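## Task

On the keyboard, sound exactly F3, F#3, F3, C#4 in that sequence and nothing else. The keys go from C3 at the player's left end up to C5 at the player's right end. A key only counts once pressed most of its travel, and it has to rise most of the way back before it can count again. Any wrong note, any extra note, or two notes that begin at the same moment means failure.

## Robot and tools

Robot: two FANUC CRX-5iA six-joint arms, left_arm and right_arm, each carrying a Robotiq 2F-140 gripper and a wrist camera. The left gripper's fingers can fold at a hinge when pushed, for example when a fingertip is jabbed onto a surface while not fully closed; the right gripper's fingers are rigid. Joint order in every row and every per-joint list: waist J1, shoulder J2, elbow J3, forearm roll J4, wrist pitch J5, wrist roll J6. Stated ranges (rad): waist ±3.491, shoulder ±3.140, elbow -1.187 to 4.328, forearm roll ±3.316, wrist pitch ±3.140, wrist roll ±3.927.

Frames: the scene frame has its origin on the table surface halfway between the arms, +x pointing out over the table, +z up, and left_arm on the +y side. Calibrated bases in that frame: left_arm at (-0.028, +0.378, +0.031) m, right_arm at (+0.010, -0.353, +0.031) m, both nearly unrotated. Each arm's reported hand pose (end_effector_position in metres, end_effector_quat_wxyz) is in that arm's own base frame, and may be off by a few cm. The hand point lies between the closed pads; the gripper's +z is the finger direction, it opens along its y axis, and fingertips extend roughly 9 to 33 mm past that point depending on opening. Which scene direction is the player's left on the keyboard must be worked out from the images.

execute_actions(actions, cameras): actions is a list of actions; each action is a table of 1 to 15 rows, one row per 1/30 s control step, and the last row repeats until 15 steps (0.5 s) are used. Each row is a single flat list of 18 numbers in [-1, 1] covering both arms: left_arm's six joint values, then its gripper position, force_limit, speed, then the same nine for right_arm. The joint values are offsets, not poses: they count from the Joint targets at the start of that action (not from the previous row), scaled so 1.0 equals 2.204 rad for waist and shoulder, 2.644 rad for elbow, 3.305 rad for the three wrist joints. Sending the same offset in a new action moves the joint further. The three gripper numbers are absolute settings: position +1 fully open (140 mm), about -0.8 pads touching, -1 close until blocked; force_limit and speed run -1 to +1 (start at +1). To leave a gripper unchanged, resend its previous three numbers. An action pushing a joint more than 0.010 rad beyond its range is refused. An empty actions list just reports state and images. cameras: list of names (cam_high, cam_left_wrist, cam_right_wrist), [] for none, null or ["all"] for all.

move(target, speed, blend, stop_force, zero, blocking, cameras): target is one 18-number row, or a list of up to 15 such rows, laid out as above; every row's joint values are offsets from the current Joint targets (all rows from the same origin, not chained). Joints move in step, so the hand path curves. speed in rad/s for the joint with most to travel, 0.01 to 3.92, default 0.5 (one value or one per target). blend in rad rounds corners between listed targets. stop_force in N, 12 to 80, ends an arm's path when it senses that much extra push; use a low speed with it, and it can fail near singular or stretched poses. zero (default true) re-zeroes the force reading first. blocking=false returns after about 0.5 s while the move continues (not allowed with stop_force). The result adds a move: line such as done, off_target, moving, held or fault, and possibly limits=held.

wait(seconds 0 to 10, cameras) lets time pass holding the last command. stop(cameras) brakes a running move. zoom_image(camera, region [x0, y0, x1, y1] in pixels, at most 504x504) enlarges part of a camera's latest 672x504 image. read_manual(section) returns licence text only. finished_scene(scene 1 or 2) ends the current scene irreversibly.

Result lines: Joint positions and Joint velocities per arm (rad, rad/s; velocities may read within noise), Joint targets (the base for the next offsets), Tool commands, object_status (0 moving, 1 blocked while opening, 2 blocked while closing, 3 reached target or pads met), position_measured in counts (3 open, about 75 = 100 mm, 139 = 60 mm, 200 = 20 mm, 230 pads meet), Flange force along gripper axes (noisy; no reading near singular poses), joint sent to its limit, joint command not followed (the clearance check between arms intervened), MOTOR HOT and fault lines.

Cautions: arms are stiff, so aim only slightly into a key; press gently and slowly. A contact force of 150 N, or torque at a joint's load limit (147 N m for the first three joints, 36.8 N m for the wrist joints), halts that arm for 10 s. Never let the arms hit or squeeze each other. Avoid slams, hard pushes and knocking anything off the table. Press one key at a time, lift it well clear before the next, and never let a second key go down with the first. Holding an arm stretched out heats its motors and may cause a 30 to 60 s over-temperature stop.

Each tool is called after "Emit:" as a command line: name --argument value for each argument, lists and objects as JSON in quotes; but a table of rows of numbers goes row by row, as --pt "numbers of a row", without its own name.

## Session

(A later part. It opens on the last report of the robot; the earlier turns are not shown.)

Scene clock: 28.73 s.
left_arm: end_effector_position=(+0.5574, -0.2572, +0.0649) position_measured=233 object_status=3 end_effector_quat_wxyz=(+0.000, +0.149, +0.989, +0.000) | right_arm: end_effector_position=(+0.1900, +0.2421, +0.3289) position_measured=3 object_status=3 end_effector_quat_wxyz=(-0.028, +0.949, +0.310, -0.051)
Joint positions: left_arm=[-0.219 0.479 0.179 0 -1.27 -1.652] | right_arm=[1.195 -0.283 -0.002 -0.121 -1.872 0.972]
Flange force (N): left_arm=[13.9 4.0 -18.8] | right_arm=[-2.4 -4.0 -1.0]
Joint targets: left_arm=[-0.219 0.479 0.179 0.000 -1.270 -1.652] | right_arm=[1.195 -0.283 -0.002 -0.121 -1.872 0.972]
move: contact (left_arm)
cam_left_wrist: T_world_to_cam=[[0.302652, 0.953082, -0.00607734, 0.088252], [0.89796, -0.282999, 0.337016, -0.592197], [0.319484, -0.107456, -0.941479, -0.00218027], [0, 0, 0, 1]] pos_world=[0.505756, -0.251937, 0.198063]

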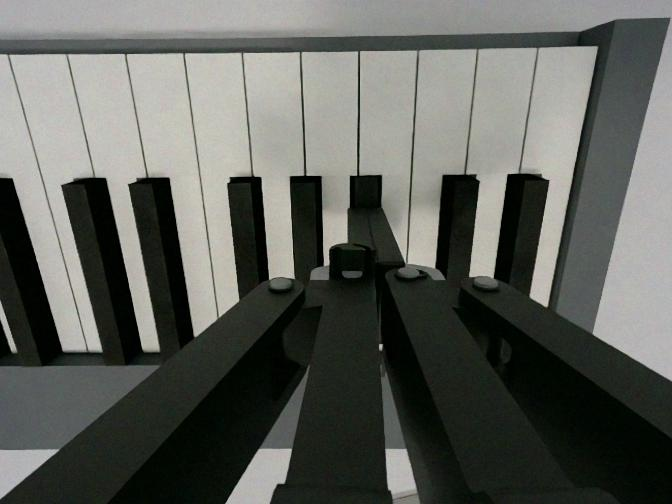

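Emit:
move --pt "0 -0.00461 0.00791 0 -0.00964 0 -1 0 0 0 0 0 0 0 0 1 1 1" --pt "0.01033 -0.05831 -0.05924 0 0.00827 -0.00689 -1 0 0 0 0 0 0 0 0 1 1 1" --pt "0.01033 -0.05105 -0.06886 0 0.02078 -0.00689 -1 0 0 0 0 0 0 0 0 1 1 1" --speed '[0.1, 0.3, 0.1]' --blend '[0.005, 0.01, 0]' --cameras '["cam_left_wrist"]'

Emit:
zoom_image --camera "cam_left_wrist" --region '[280, 80, 480, 290]'

Scene clock: 31.13 s.
left_arm: end_effector_position=(+0.5119, -0.2343, +0.0556) position_measured=233 object_status=3 end_effector_quat_wxyz=(+0.000, +0.149, +0.989, +0.000) | right_arm: end_effector_position=(+0.1900, +0.2421, +0.3289) position_measured=3 object_status=3 end_effector_quat_wxyz=(-0.028, +0.949, +0.310, -0.051)
Joint positions: left_arm=[-0.196 0.367 -0.003 0 -1.201 -1.674] | right_arm=[1.195 -0.283 -0.002 -0.121 -1.872 0.972]
Flange force (N): left_arm=[7.7 1.6 -0.7] | right_arm=[-2.2 -4.1 -1.2]
Joint targets: left_arm=[-0.196 0.367 -0.003 0.000 -1.201 -1.674] | right_arm=[1.195 -0.283 -0.002 -0.121 -1.872 0.972]
move: done
cam_left_wrist: T_world_to_cam=[[0.302668, 0.953076, -0.00612408, 0.080081], [0.898239, -0.283093, 0.336191, -0.541932], [0.318682, -0.107255, -0.941774, 0.00656079], [0, 0, 0, 1]] pos_world=[0.460456, -0.229037, 0.188862]

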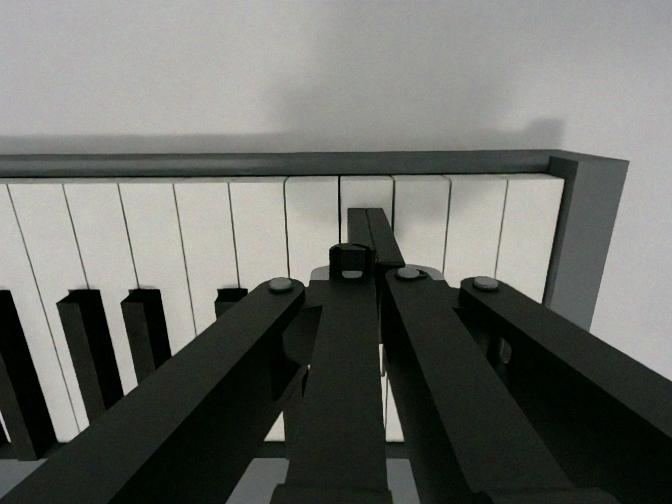

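Scaled by 2.400 (camera's finer frame: 960x720).

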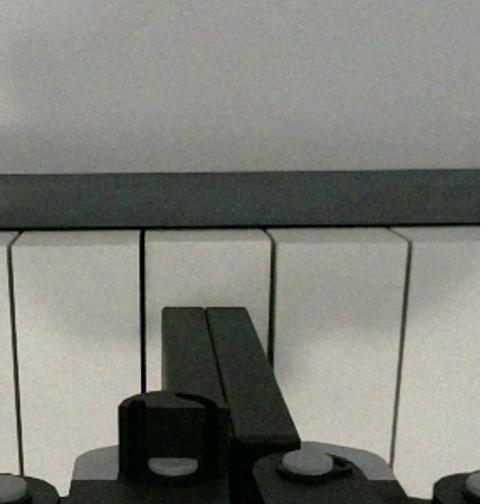

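Emit:
move --pt "0 0.003085 -0.00416 0 0.005446 0 -1 0 0 0 0 0 0 0 0 1 1 1" --speed 0.02 --stop_force 12 --cameras '["cam_left_wrist"]'

Emit:
zoom_image --camera "cam_left_wrist" --region '[280, 80, 480, 290]'

Scene clock: 32.60 s.
left_arm: end_effector_position=(+0.5118, -0.2343, +0.0491) position_measured=233 object_status=3 end_effector_quat_wxyz=(+0.000, +0.149, +0.989, +0.000) | right_arm: end_effector_position=(+0.1900, +0.2421, +0.3289) position_measured=3 object_status=3 end_effector_quat_wxyz=(-0.028, +0.949, +0.310, -0.051)
Joint positions: left_arm=[-0.196 0.372 -0.012 0 -1.186 -1.674] | right_arm=[1.195 -0.283 -0.002 -0.121 -1.872 0.972]
Flange force (N): left_arm=[11.1 4.4 -19.2] | right_arm=[-2.5 -4.1 -1.2]
Joint targets: left_arm=[-0.196 0.372 -0.012 0.000 -1.187 -1.674] | right_arm=[1.195 -0.283 -0.002 -0.121 -1.872 0.972]
move: contact (left_arm)
cam_left_wrist: T_world_to_cam=[[0.302698, 0.953067, -0.00611793, 0.0800839], [0.898124, -0.283088, 0.336504, -0.539536], [0.318978, -0.107354, -0.941662, 0.000230067], [0, 0, 0, 1]] pos_world=[0.460256, -0.229037, 0.182262]

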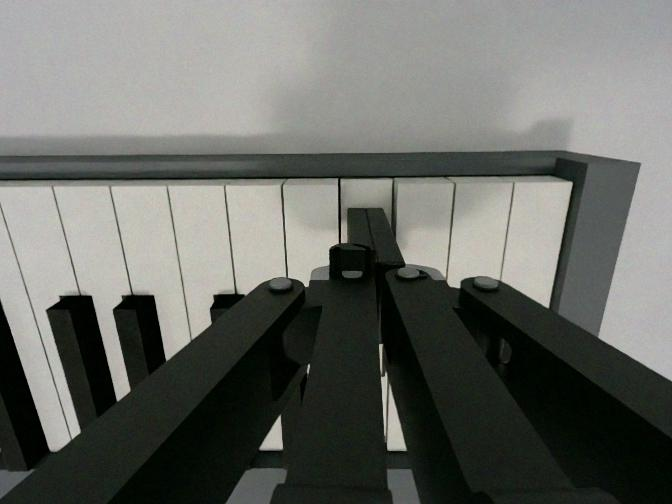

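Scaled by 2.400 (camera's finer frame: 960x720).

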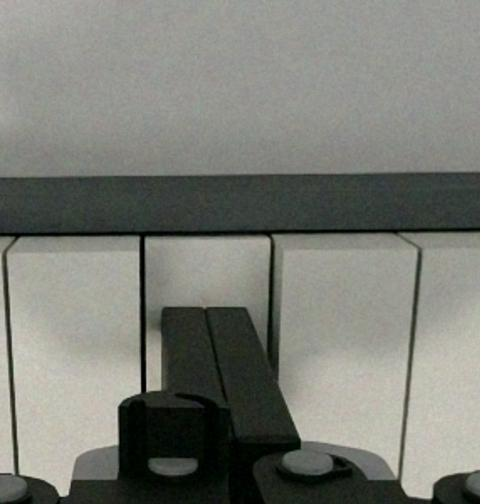

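Emit:
move --pt "0 -0.0122 0.01676 0 -0.02148 0 -1 0 0 0 0 0 0 0 0 1 1 1" --pt "-0.0801 0.06568 0.10671 0 -0.04151 0.05311 -1 0 0 0 0 0 0 0 0 1 1 1" --speed '[0.1, 0.3]' --blend '[0.005, 0]' --cameras '["cam_left_wrist", "cam_high"]'

Emit:
zoom_image --camera "cam_left_wrist" --region '[280, 80, 480, 290]'

Scene clock: 35.50 s.
left_arm: end_effector_position=(+0.5298, -0.3467, +0.0798) position_measured=233 object_status=3 end_effector_quat_wxyz=(+0.000, +0.150, +0.989, +0.000) | right_arm: end_effector_position=(+0.1900, +0.2421, +0.3289) position_measured=3 object_status=3 end_effector_quat_wxyz=(-0.028, +0.949, +0.310, -0.051)
Joint positions: left_arm=[-0.373 0.517 0.27 0 -1.324 -1.499] | right_arm=[1.195 -0.283 -0.002 -0.121 -1.872 0.972]
Flange force (N): left_arm=[8.5 3.9 0.9] | right_arm=[-2.3 -4.0 -1.3]
Joint targets: left_arm=[-0.373 0.517 0.270 0.000 -1.324 -1.499] | right_arm=[1.195 -0.283 -0.002 -0.121 -1.872 0.972]
move: done
cam_left_wrist: T_world_to_cam=[[0.303547, 0.952797, -0.00606927, 0.181376], [0.897796, -0.28388, 0.336712, -0.597892], [0.319096, -0.107657, -0.941588, 0.0111987], [0, 0, 0, 1]] pos_world=[0.478155, -0.341338, 0.212963]
Images, in order (width x height): cam_high 672x504, cam_left_wrist 672x504.

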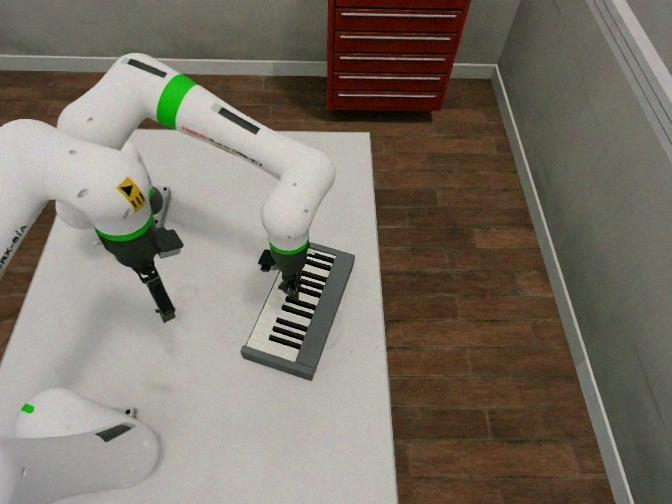

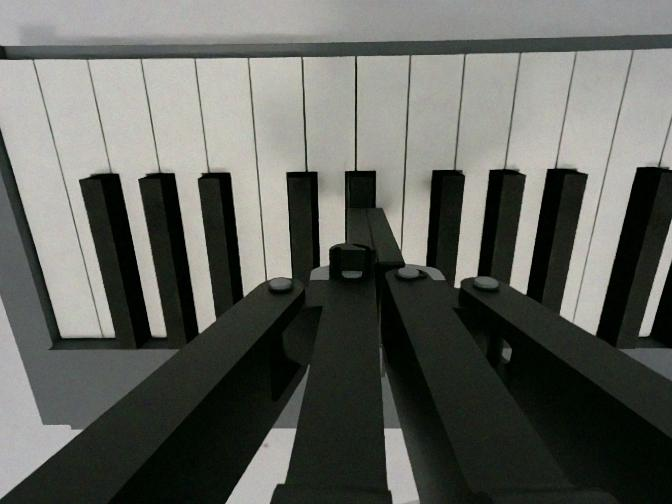

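Scaled by 2.400 (camera's finer frame: 960x720).

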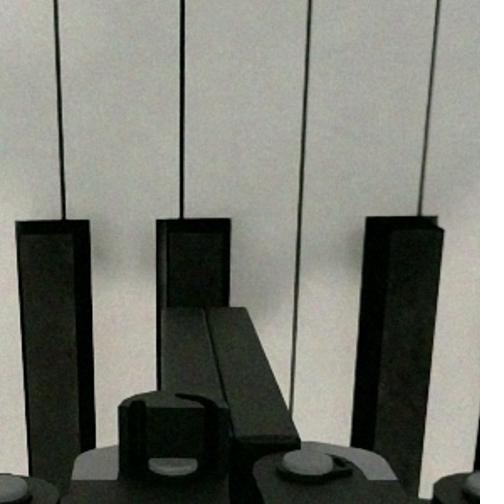

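Emit:
move --pt "0 0.003026 -0.00535 0 0.0063 0 -1 0 0 0 0 0 0 0 0 1 1 1" --pt "0 0.005144 -0.009095 0 0.010708 0 -1 0 0 0 0 0 0 0 0 1 1 1" --speed '[0.06, 0.02]' --stop_force 12 --cameras '["cam_left_wrist"]'

Emit:
zoom_image --camera "cam_left_wrist" --region '[280, 80, 480, 290]'

Scene clock: 37.20 s.
left_arm: end_effector_position=(+0.5298, -0.3468, +0.0649) position_measured=233 object_status=3 end_effector_quat_wxyz=(+0.000, +0.150, +0.989, +0.000) | right_arm: end_effector_position=(+0.1900, +0.2421, +0.3289) position_measured=3 object_status=3 end_effector_quat_wxyz=(-0.028, +0.949, +0.310, -0.051)
Joint positions: left_arm=[-0.373 0.527 0.249 0 -1.293 -1.499] | right_arm=[1.195 -0.283 -0.002 -0.121 -1.872 0.972]
Flange force (N): left_arm=[13.4 6.2 -22.5] | right_arm=[-2.2 -4.0 -1.3]
Joint targets: left_arm=[-0.373 0.527 0.249 0.000 -1.293 -1.499] | right_arm=[1.195 -0.283 -0.002 -0.121 -1.872 0.972]
move: contact (left_arm); path passed 1 of 2 targets
cam_left_wrist: T_world_to_cam=[[0.303587, 0.952784, -0.00609044, 0.181332], [0.89772, -0.283888, 0.336908, -0.592998], [0.319272, -0.107748, -0.941518, -0.00300279], [0, 0, 0, 1]] pos_world=[0.478255, -0.341438, 0.198063]

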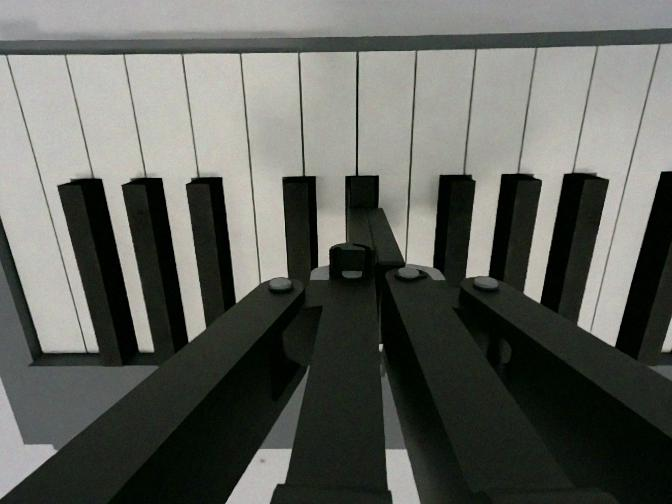

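Scaled by 2.400 (camera's finer frame: 960x720).

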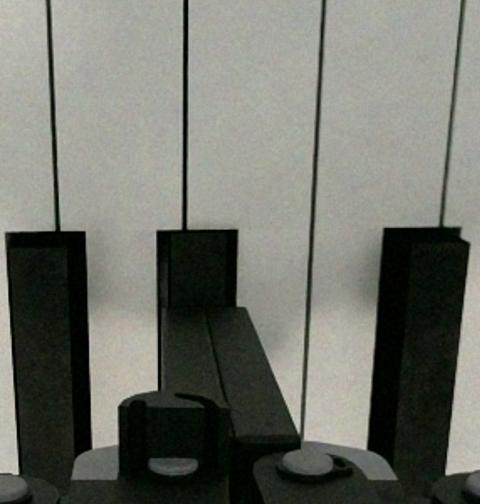

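Emit:
move --pt "0 -0.00465 0.008 0 -0.00944 0 -1 0 0 0 0 0 0 0 0 1 1 1" --pt "0.0047 0.11524 0.18388 0 -0.0702 -0.00284 -1 0 0 0 0 0 0 0 0 1 1 1" --speed '[0.1, 0.4]' --blend '[0.005, 0]' --cameras '["cam_left_wrist", "cam_high"]'

Scene clock: 40.33 s.
left_arm: end_effector_position=(+0.6256, -0.3762, +0.1002) position_measured=233 object_status=3 end_effector_quat_wxyz=(+0.000, +0.149, +0.989, +0.000) | right_arm: end_effector_position=(+0.1900, +0.2421, +0.3289) position_measured=3 object_status=3 end_effector_quat_wxyz=(-0.028, +0.949, +0.310, -0.051)
Joint positions: left_arm=[-0.362 0.781 0.735 0 -1.525 -1.508] | right_arm=[1.195 -0.283 -0.002 -0.121 -1.872 0.972]
Flange force (N): left_arm=[11.5 3.1 1.0] | right_arm=[-2.5 -4.0 -1.2]
Joint targets: left_arm=[-0.362 0.781 0.735 0.000 -1.525 -1.508] | right_arm=[1.195 -0.283 -0.002 -0.121 -1.872 0.972]
move: done
cam_left_wrist: T_world_to_cam=[[0.302673, 0.953075, -0.00613796, 0.181146], [0.897922, -0.282987, 0.337127, -0.698949], [0.31957, -0.107551, -0.941439, -0.00369945], [0, 0, 0, 1]] pos_world=[0.573956, -0.370837, 0.233264]
Images, in order (width x height): cam_high 672x504, cam_left_wrist 672x504.

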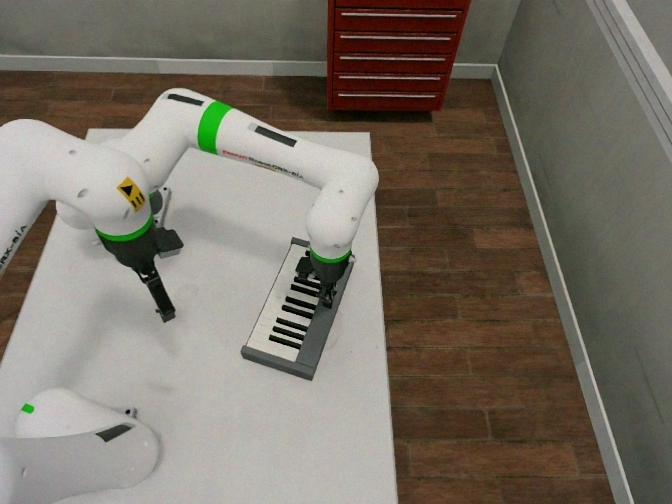

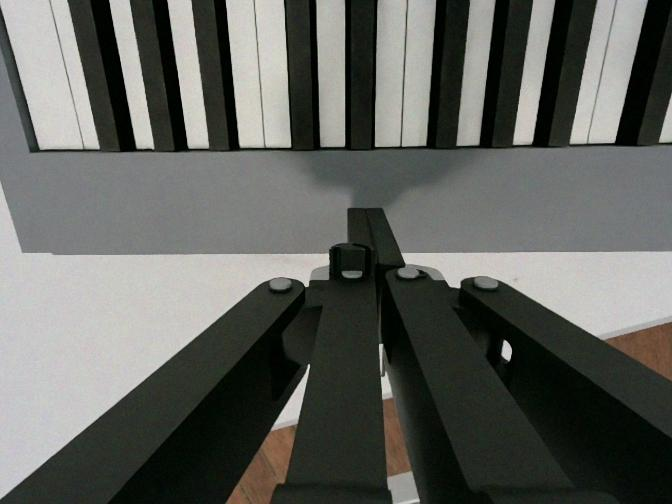

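Emit:
move --pt "0 0.00236 -0.01611 0 0.01446 0 -1 0 0 0 0 0 0 0 0 1 1 1" --pt "0 0.00608 -0.03125 0 0.02906 0 -1 0 0 0 0 0 0 0 0 1 1 1" --speed '[0.06, 0.02]' --stop_force 12 --cameras '["cam_left_wrist"]'

Scene clock: 43.07 s.
left_arm: end_effector_position=(+0.6258, -0.3763, +0.0680) position_measured=233 object_status=3 end_effector_quat_wxyz=(+0.000, +0.149, +0.989, +0.000) | right_arm: end_effector_position=(+0.1900, +0.2421, +0.3289) position_measured=3 object_status=3 end_effector_quat_wxyz=(-0.028, +0.949, +0.310, -0.051)
Joint positions: left_arm=[-0.362 0.789 0.675 0 -1.455 -1.508] | right_arm=[1.195 -0.283 -0.002 -0.121 -1.872 0.972]
Flange force (N): left_arm=[15.3 5.8 -16.9] | right_arm=[-2.7 -4.2 -1.4]
Joint targets: left_arm=[-0.362 0.789 0.675 0.000 -1.455 -1.508] | right_arm=[1.195 -0.283 -0.002 -0.121 -1.872 0.972]
move: contact (left_arm); path passed 1 of 2 targets; left_arm: the wrist pitch is farthest, 0.027 rad from its target
cam_left_wrist: T_world_to_cam=[[0.302655, 0.953081, -0.0060814, 0.180985], [0.897853, -0.282965, 0.337328, -0.688328], [0.31978, -0.107554, -0.941368, -0.0341301], [0, 0, 0, 1]] pos_world=[0.574156, -0.370937, 0.201164]

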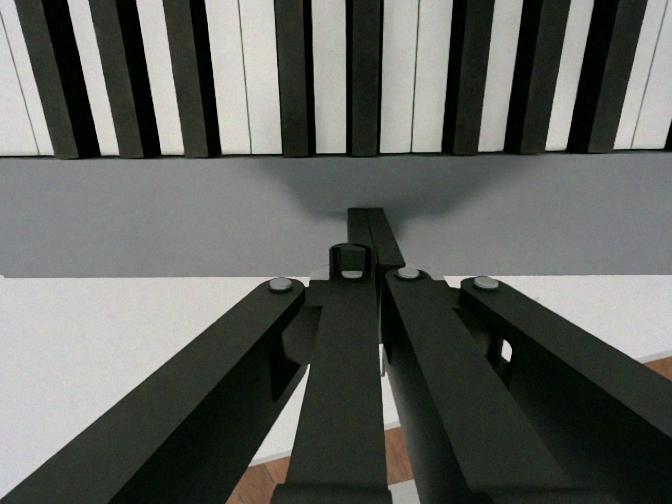

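Emit:
move --pt "0 -0.00363 0.02276 0 -0.02118 0 -1 0 0 0 0 0 0 0 0 -1 0 0" --pt "0.07804 -0.24637 -0.24584 0 0.03177 -0.05204 -1 0 0 0 0 0 0 0 -0.3 -1 0 0" --pt "0.255 -0.24456 -0.29312 0 -0.1649 0.00242 -1 0 0 0 0 0 0 0 -0.6 -1 0 0" --speed '[0.1, 0.6, 0.6]' --blend '[0.005, 0.1, 0]' --cameras '["cam_right_wrist", "cam_high"]'

Scene clock: 48.80 s.
left_arm: end_effector_position=(+0.2753, -0.0770, +0.1811) position_measured=233 object_status=3 end_effector_quat_wxyz=(-0.380, -0.124, +0.916, -0.025) | right_arm: end_effector_position=(+0.1900, +0.2421, +0.3289) position_measured=233 object_status=3 end_effector_quat_wxyz=(+0.028, +0.779, -0.625, -0.052)
Joint positions: left_arm=[0.2 0.251 -0.1 0 -2.001 -1.5] | right_arm=[1.195 -0.283 -0.002 -0.121 -1.872 -1.011]
Flange force (N): left_arm=[3.7 3.4 4.5] | right_arm=[-2.6 3.4 -1.2]
Joint targets: left_arm=[0.200 0.251 -0.100 0.000 -2.001 -1.500] | right_arm=[1.195 -0.283 -0.002 -0.121 -1.872 -1.011]
move: done; blend cut to 0 rad at target 1
cam_right_wrist: T_world_to_cam=[[-0.974695, -0.202381, 0.0949235, 0.214481], [-0.152429, 0.912346, 0.379988, -0.311786], [-0.163506, 0.355904, -0.920108, 0.393694], [0, 0, 0, 1]] pos_world=[0.225899, 0.187746, 0.460357]
Images, in order (width x height): cam_high 672x504, cam_right_wrist 672x504.

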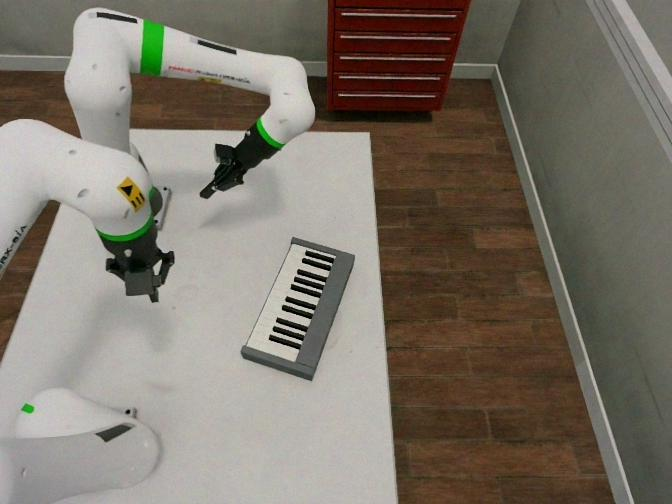

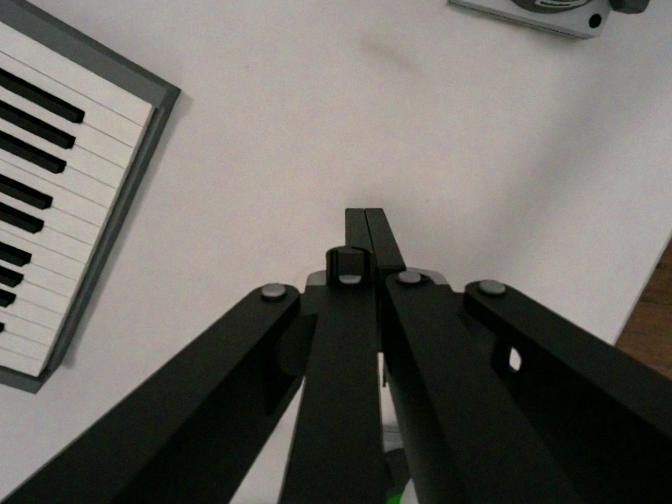

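Emit:
move --pt "0 0 0 0 0 0 -1 0 0 -0.21024 0.39481 0.17004 0.03661 0.13337 -0.48844 -1 0 0" --speed 0.6 --cameras '["cam_right_wrist", "cam_high"]'

Scene clock: 52.33 s.
left_arm: end_effector_position=(+0.2753, -0.0769, +0.1811) position_measured=233 object_status=3 end_effector_quat_wxyz=(-0.380, -0.125, +0.916, -0.025) | right_arm: end_effector_position=(+0.5726, +0.3396, +0.1104) position_measured=233 object_status=3 end_effector_quat_wxyz=(+0.000, +0.161, +0.987, +0.000)
Joint positions: left_arm=[0.2 0.251 -0.1 0 -2.001 -1.5] | right_arm=[0.732 0.586 0.448 0 -1.431 -2.626]
Flange force (N): left_arm=[3.9 2.7 5.3] | right_arm=[0.9 2.0 -1.4]
Joint targets: left_arm=[0.200 0.251 -0.100 0.000 -2.001 -1.500] | right_arm=[0.732 0.587 0.448 0.000 -1.431 -2.626]
move: done
cam_right_wrist: T_world_to_cam=[[0.33239, 0.943048, -0.0133232, -0.497622], [0.88834, -0.308299, 0.3403, -0.436473], [0.316812, -0.124948, -0.940223, 0.111046], [0, 0, 0, 1]] pos_world=[0.51796, 0.348592, 0.24631]
Images, in order (width x height): cam_high 672x504, cam_right_wrist 672x504.

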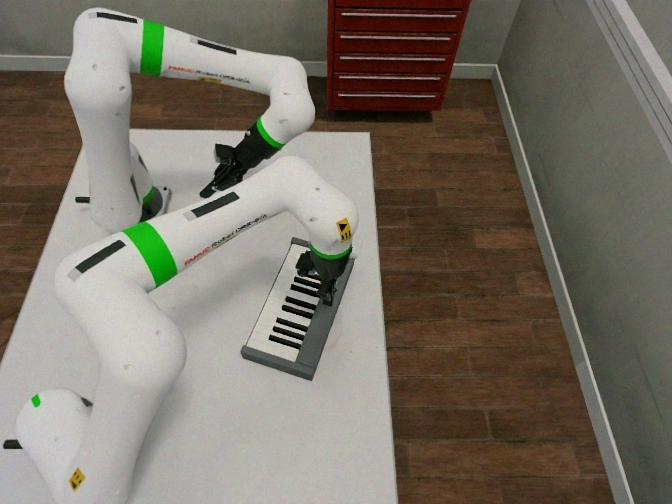

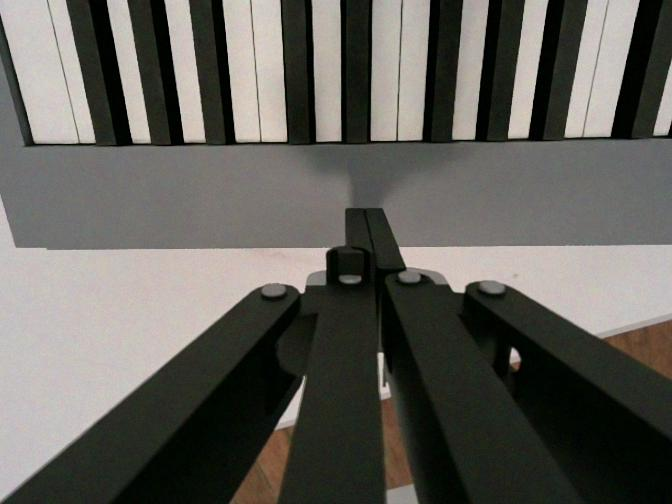

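Emit:
move --pt "0 0 0 0 0 0 -1 0 0 0 0.00628 -0.01896 0 0.01912 0 -1 0 0" --pt "0 0 0 0 0 0 -1 0 0 0 0.01303 -0.03278 0 0.03467 0 -1 0 0" --speed '[0.06, 0.02]' --stop_force 12 --cameras '["cam_right_wrist"]'

Scene clock: 56.00 s.
left_arm: end_effector_position=(+0.2753, -0.0769, +0.1811) position_measured=233 object_status=3 end_effector_quat_wxyz=(-0.380, -0.125, +0.916, -0.025) | right_arm: end_effector_position=(+0.5725, +0.3396, +0.0651) position_measured=233 object_status=3 end_effector_quat_wxyz=(+0.000, +0.161, +0.987, +0.000)
Joint positions: left_arm=[0.2 0.251 -0.1 0 -2.001 -1.5] | right_arm=[0.732 0.609 0.375 0 -1.337 -2.626]
Flange force (N): left_arm=[4.1 2.5 5.4] | right_arm=[4.1 -1.1 -24.5]
Joint targets: left_arm=[0.200 0.251 -0.100 0.000 -2.001 -1.500] | right_arm=[0.732 0.609 0.375 0.000 -1.337 -2.626]
move: contact (right_arm); path passed 1 of 2 targets; right_arm: the wrist pitch is farthest, 0.021 rad from its target
cam_right_wrist: T_world_to_cam=[[0.332402, 0.943036, -0.0138578, -0.498123], [0.888479, -0.308174, 0.340048, -0.421089], [0.316407, -0.125345, -0.940306, 0.0687251], [0, 0, 0, 1]] pos_world=[0.517961, 0.348593, 0.20091]

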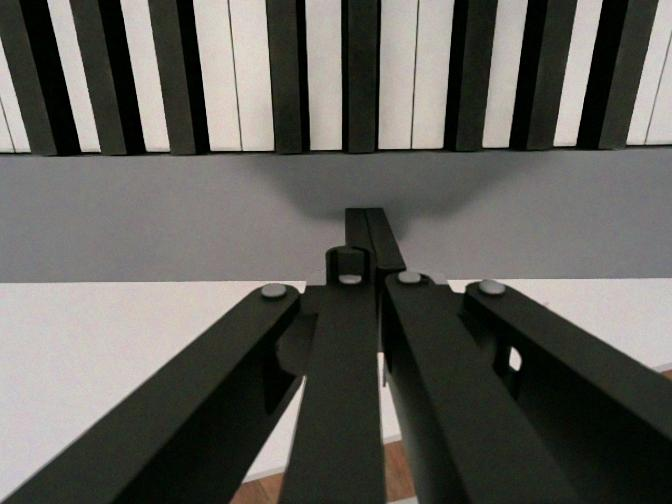

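Emit:
move --pt "0 0 0 0 0 0 -1 0 0 0 -0.00991 0.02745 0 -0.02851 0 -1 0 0" --speed 0.15 --cameras '["cam_high"]'

Emit:
finished_scene --scene 1

Scene clock: 57.17 s.
left_arm: end_effector_position=(+0.2753, -0.0769, +0.1811) position_measured=233 object_status=3 end_effector_quat_wxyz=(-0.380, -0.125, +0.916, -0.025) | right_arm: end_effector_position=(+0.5727, +0.3397, +0.1100) position_measured=233 object_status=3 end_effector_quat_wxyz=(+0.000, +0.161, +0.987, +0.000)
Joint positions: left_arm=[0.2 0.251 -0.1 0 -2.001 -1.5] | right_arm=[0.732 0.587 0.448 0 -1.431 -2.626]
Flange force (N): left_arm=[3.8 2.0 4.3] | right_arm=[-0.5 3.9 -1.6]
Joint targets: left_arm=[0.200 0.251 -0.100 0.000 -2.001 -1.500] | right_arm=[0.732 0.587 0.448 0.000 -1.431 -2.626]
move: done

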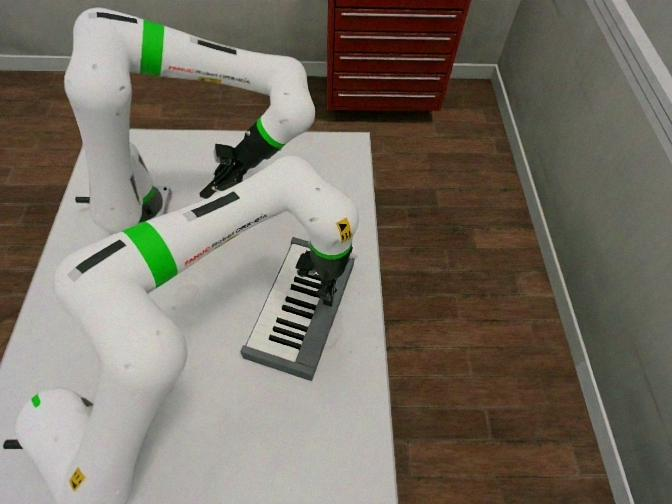

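The scene is finished: the task was done.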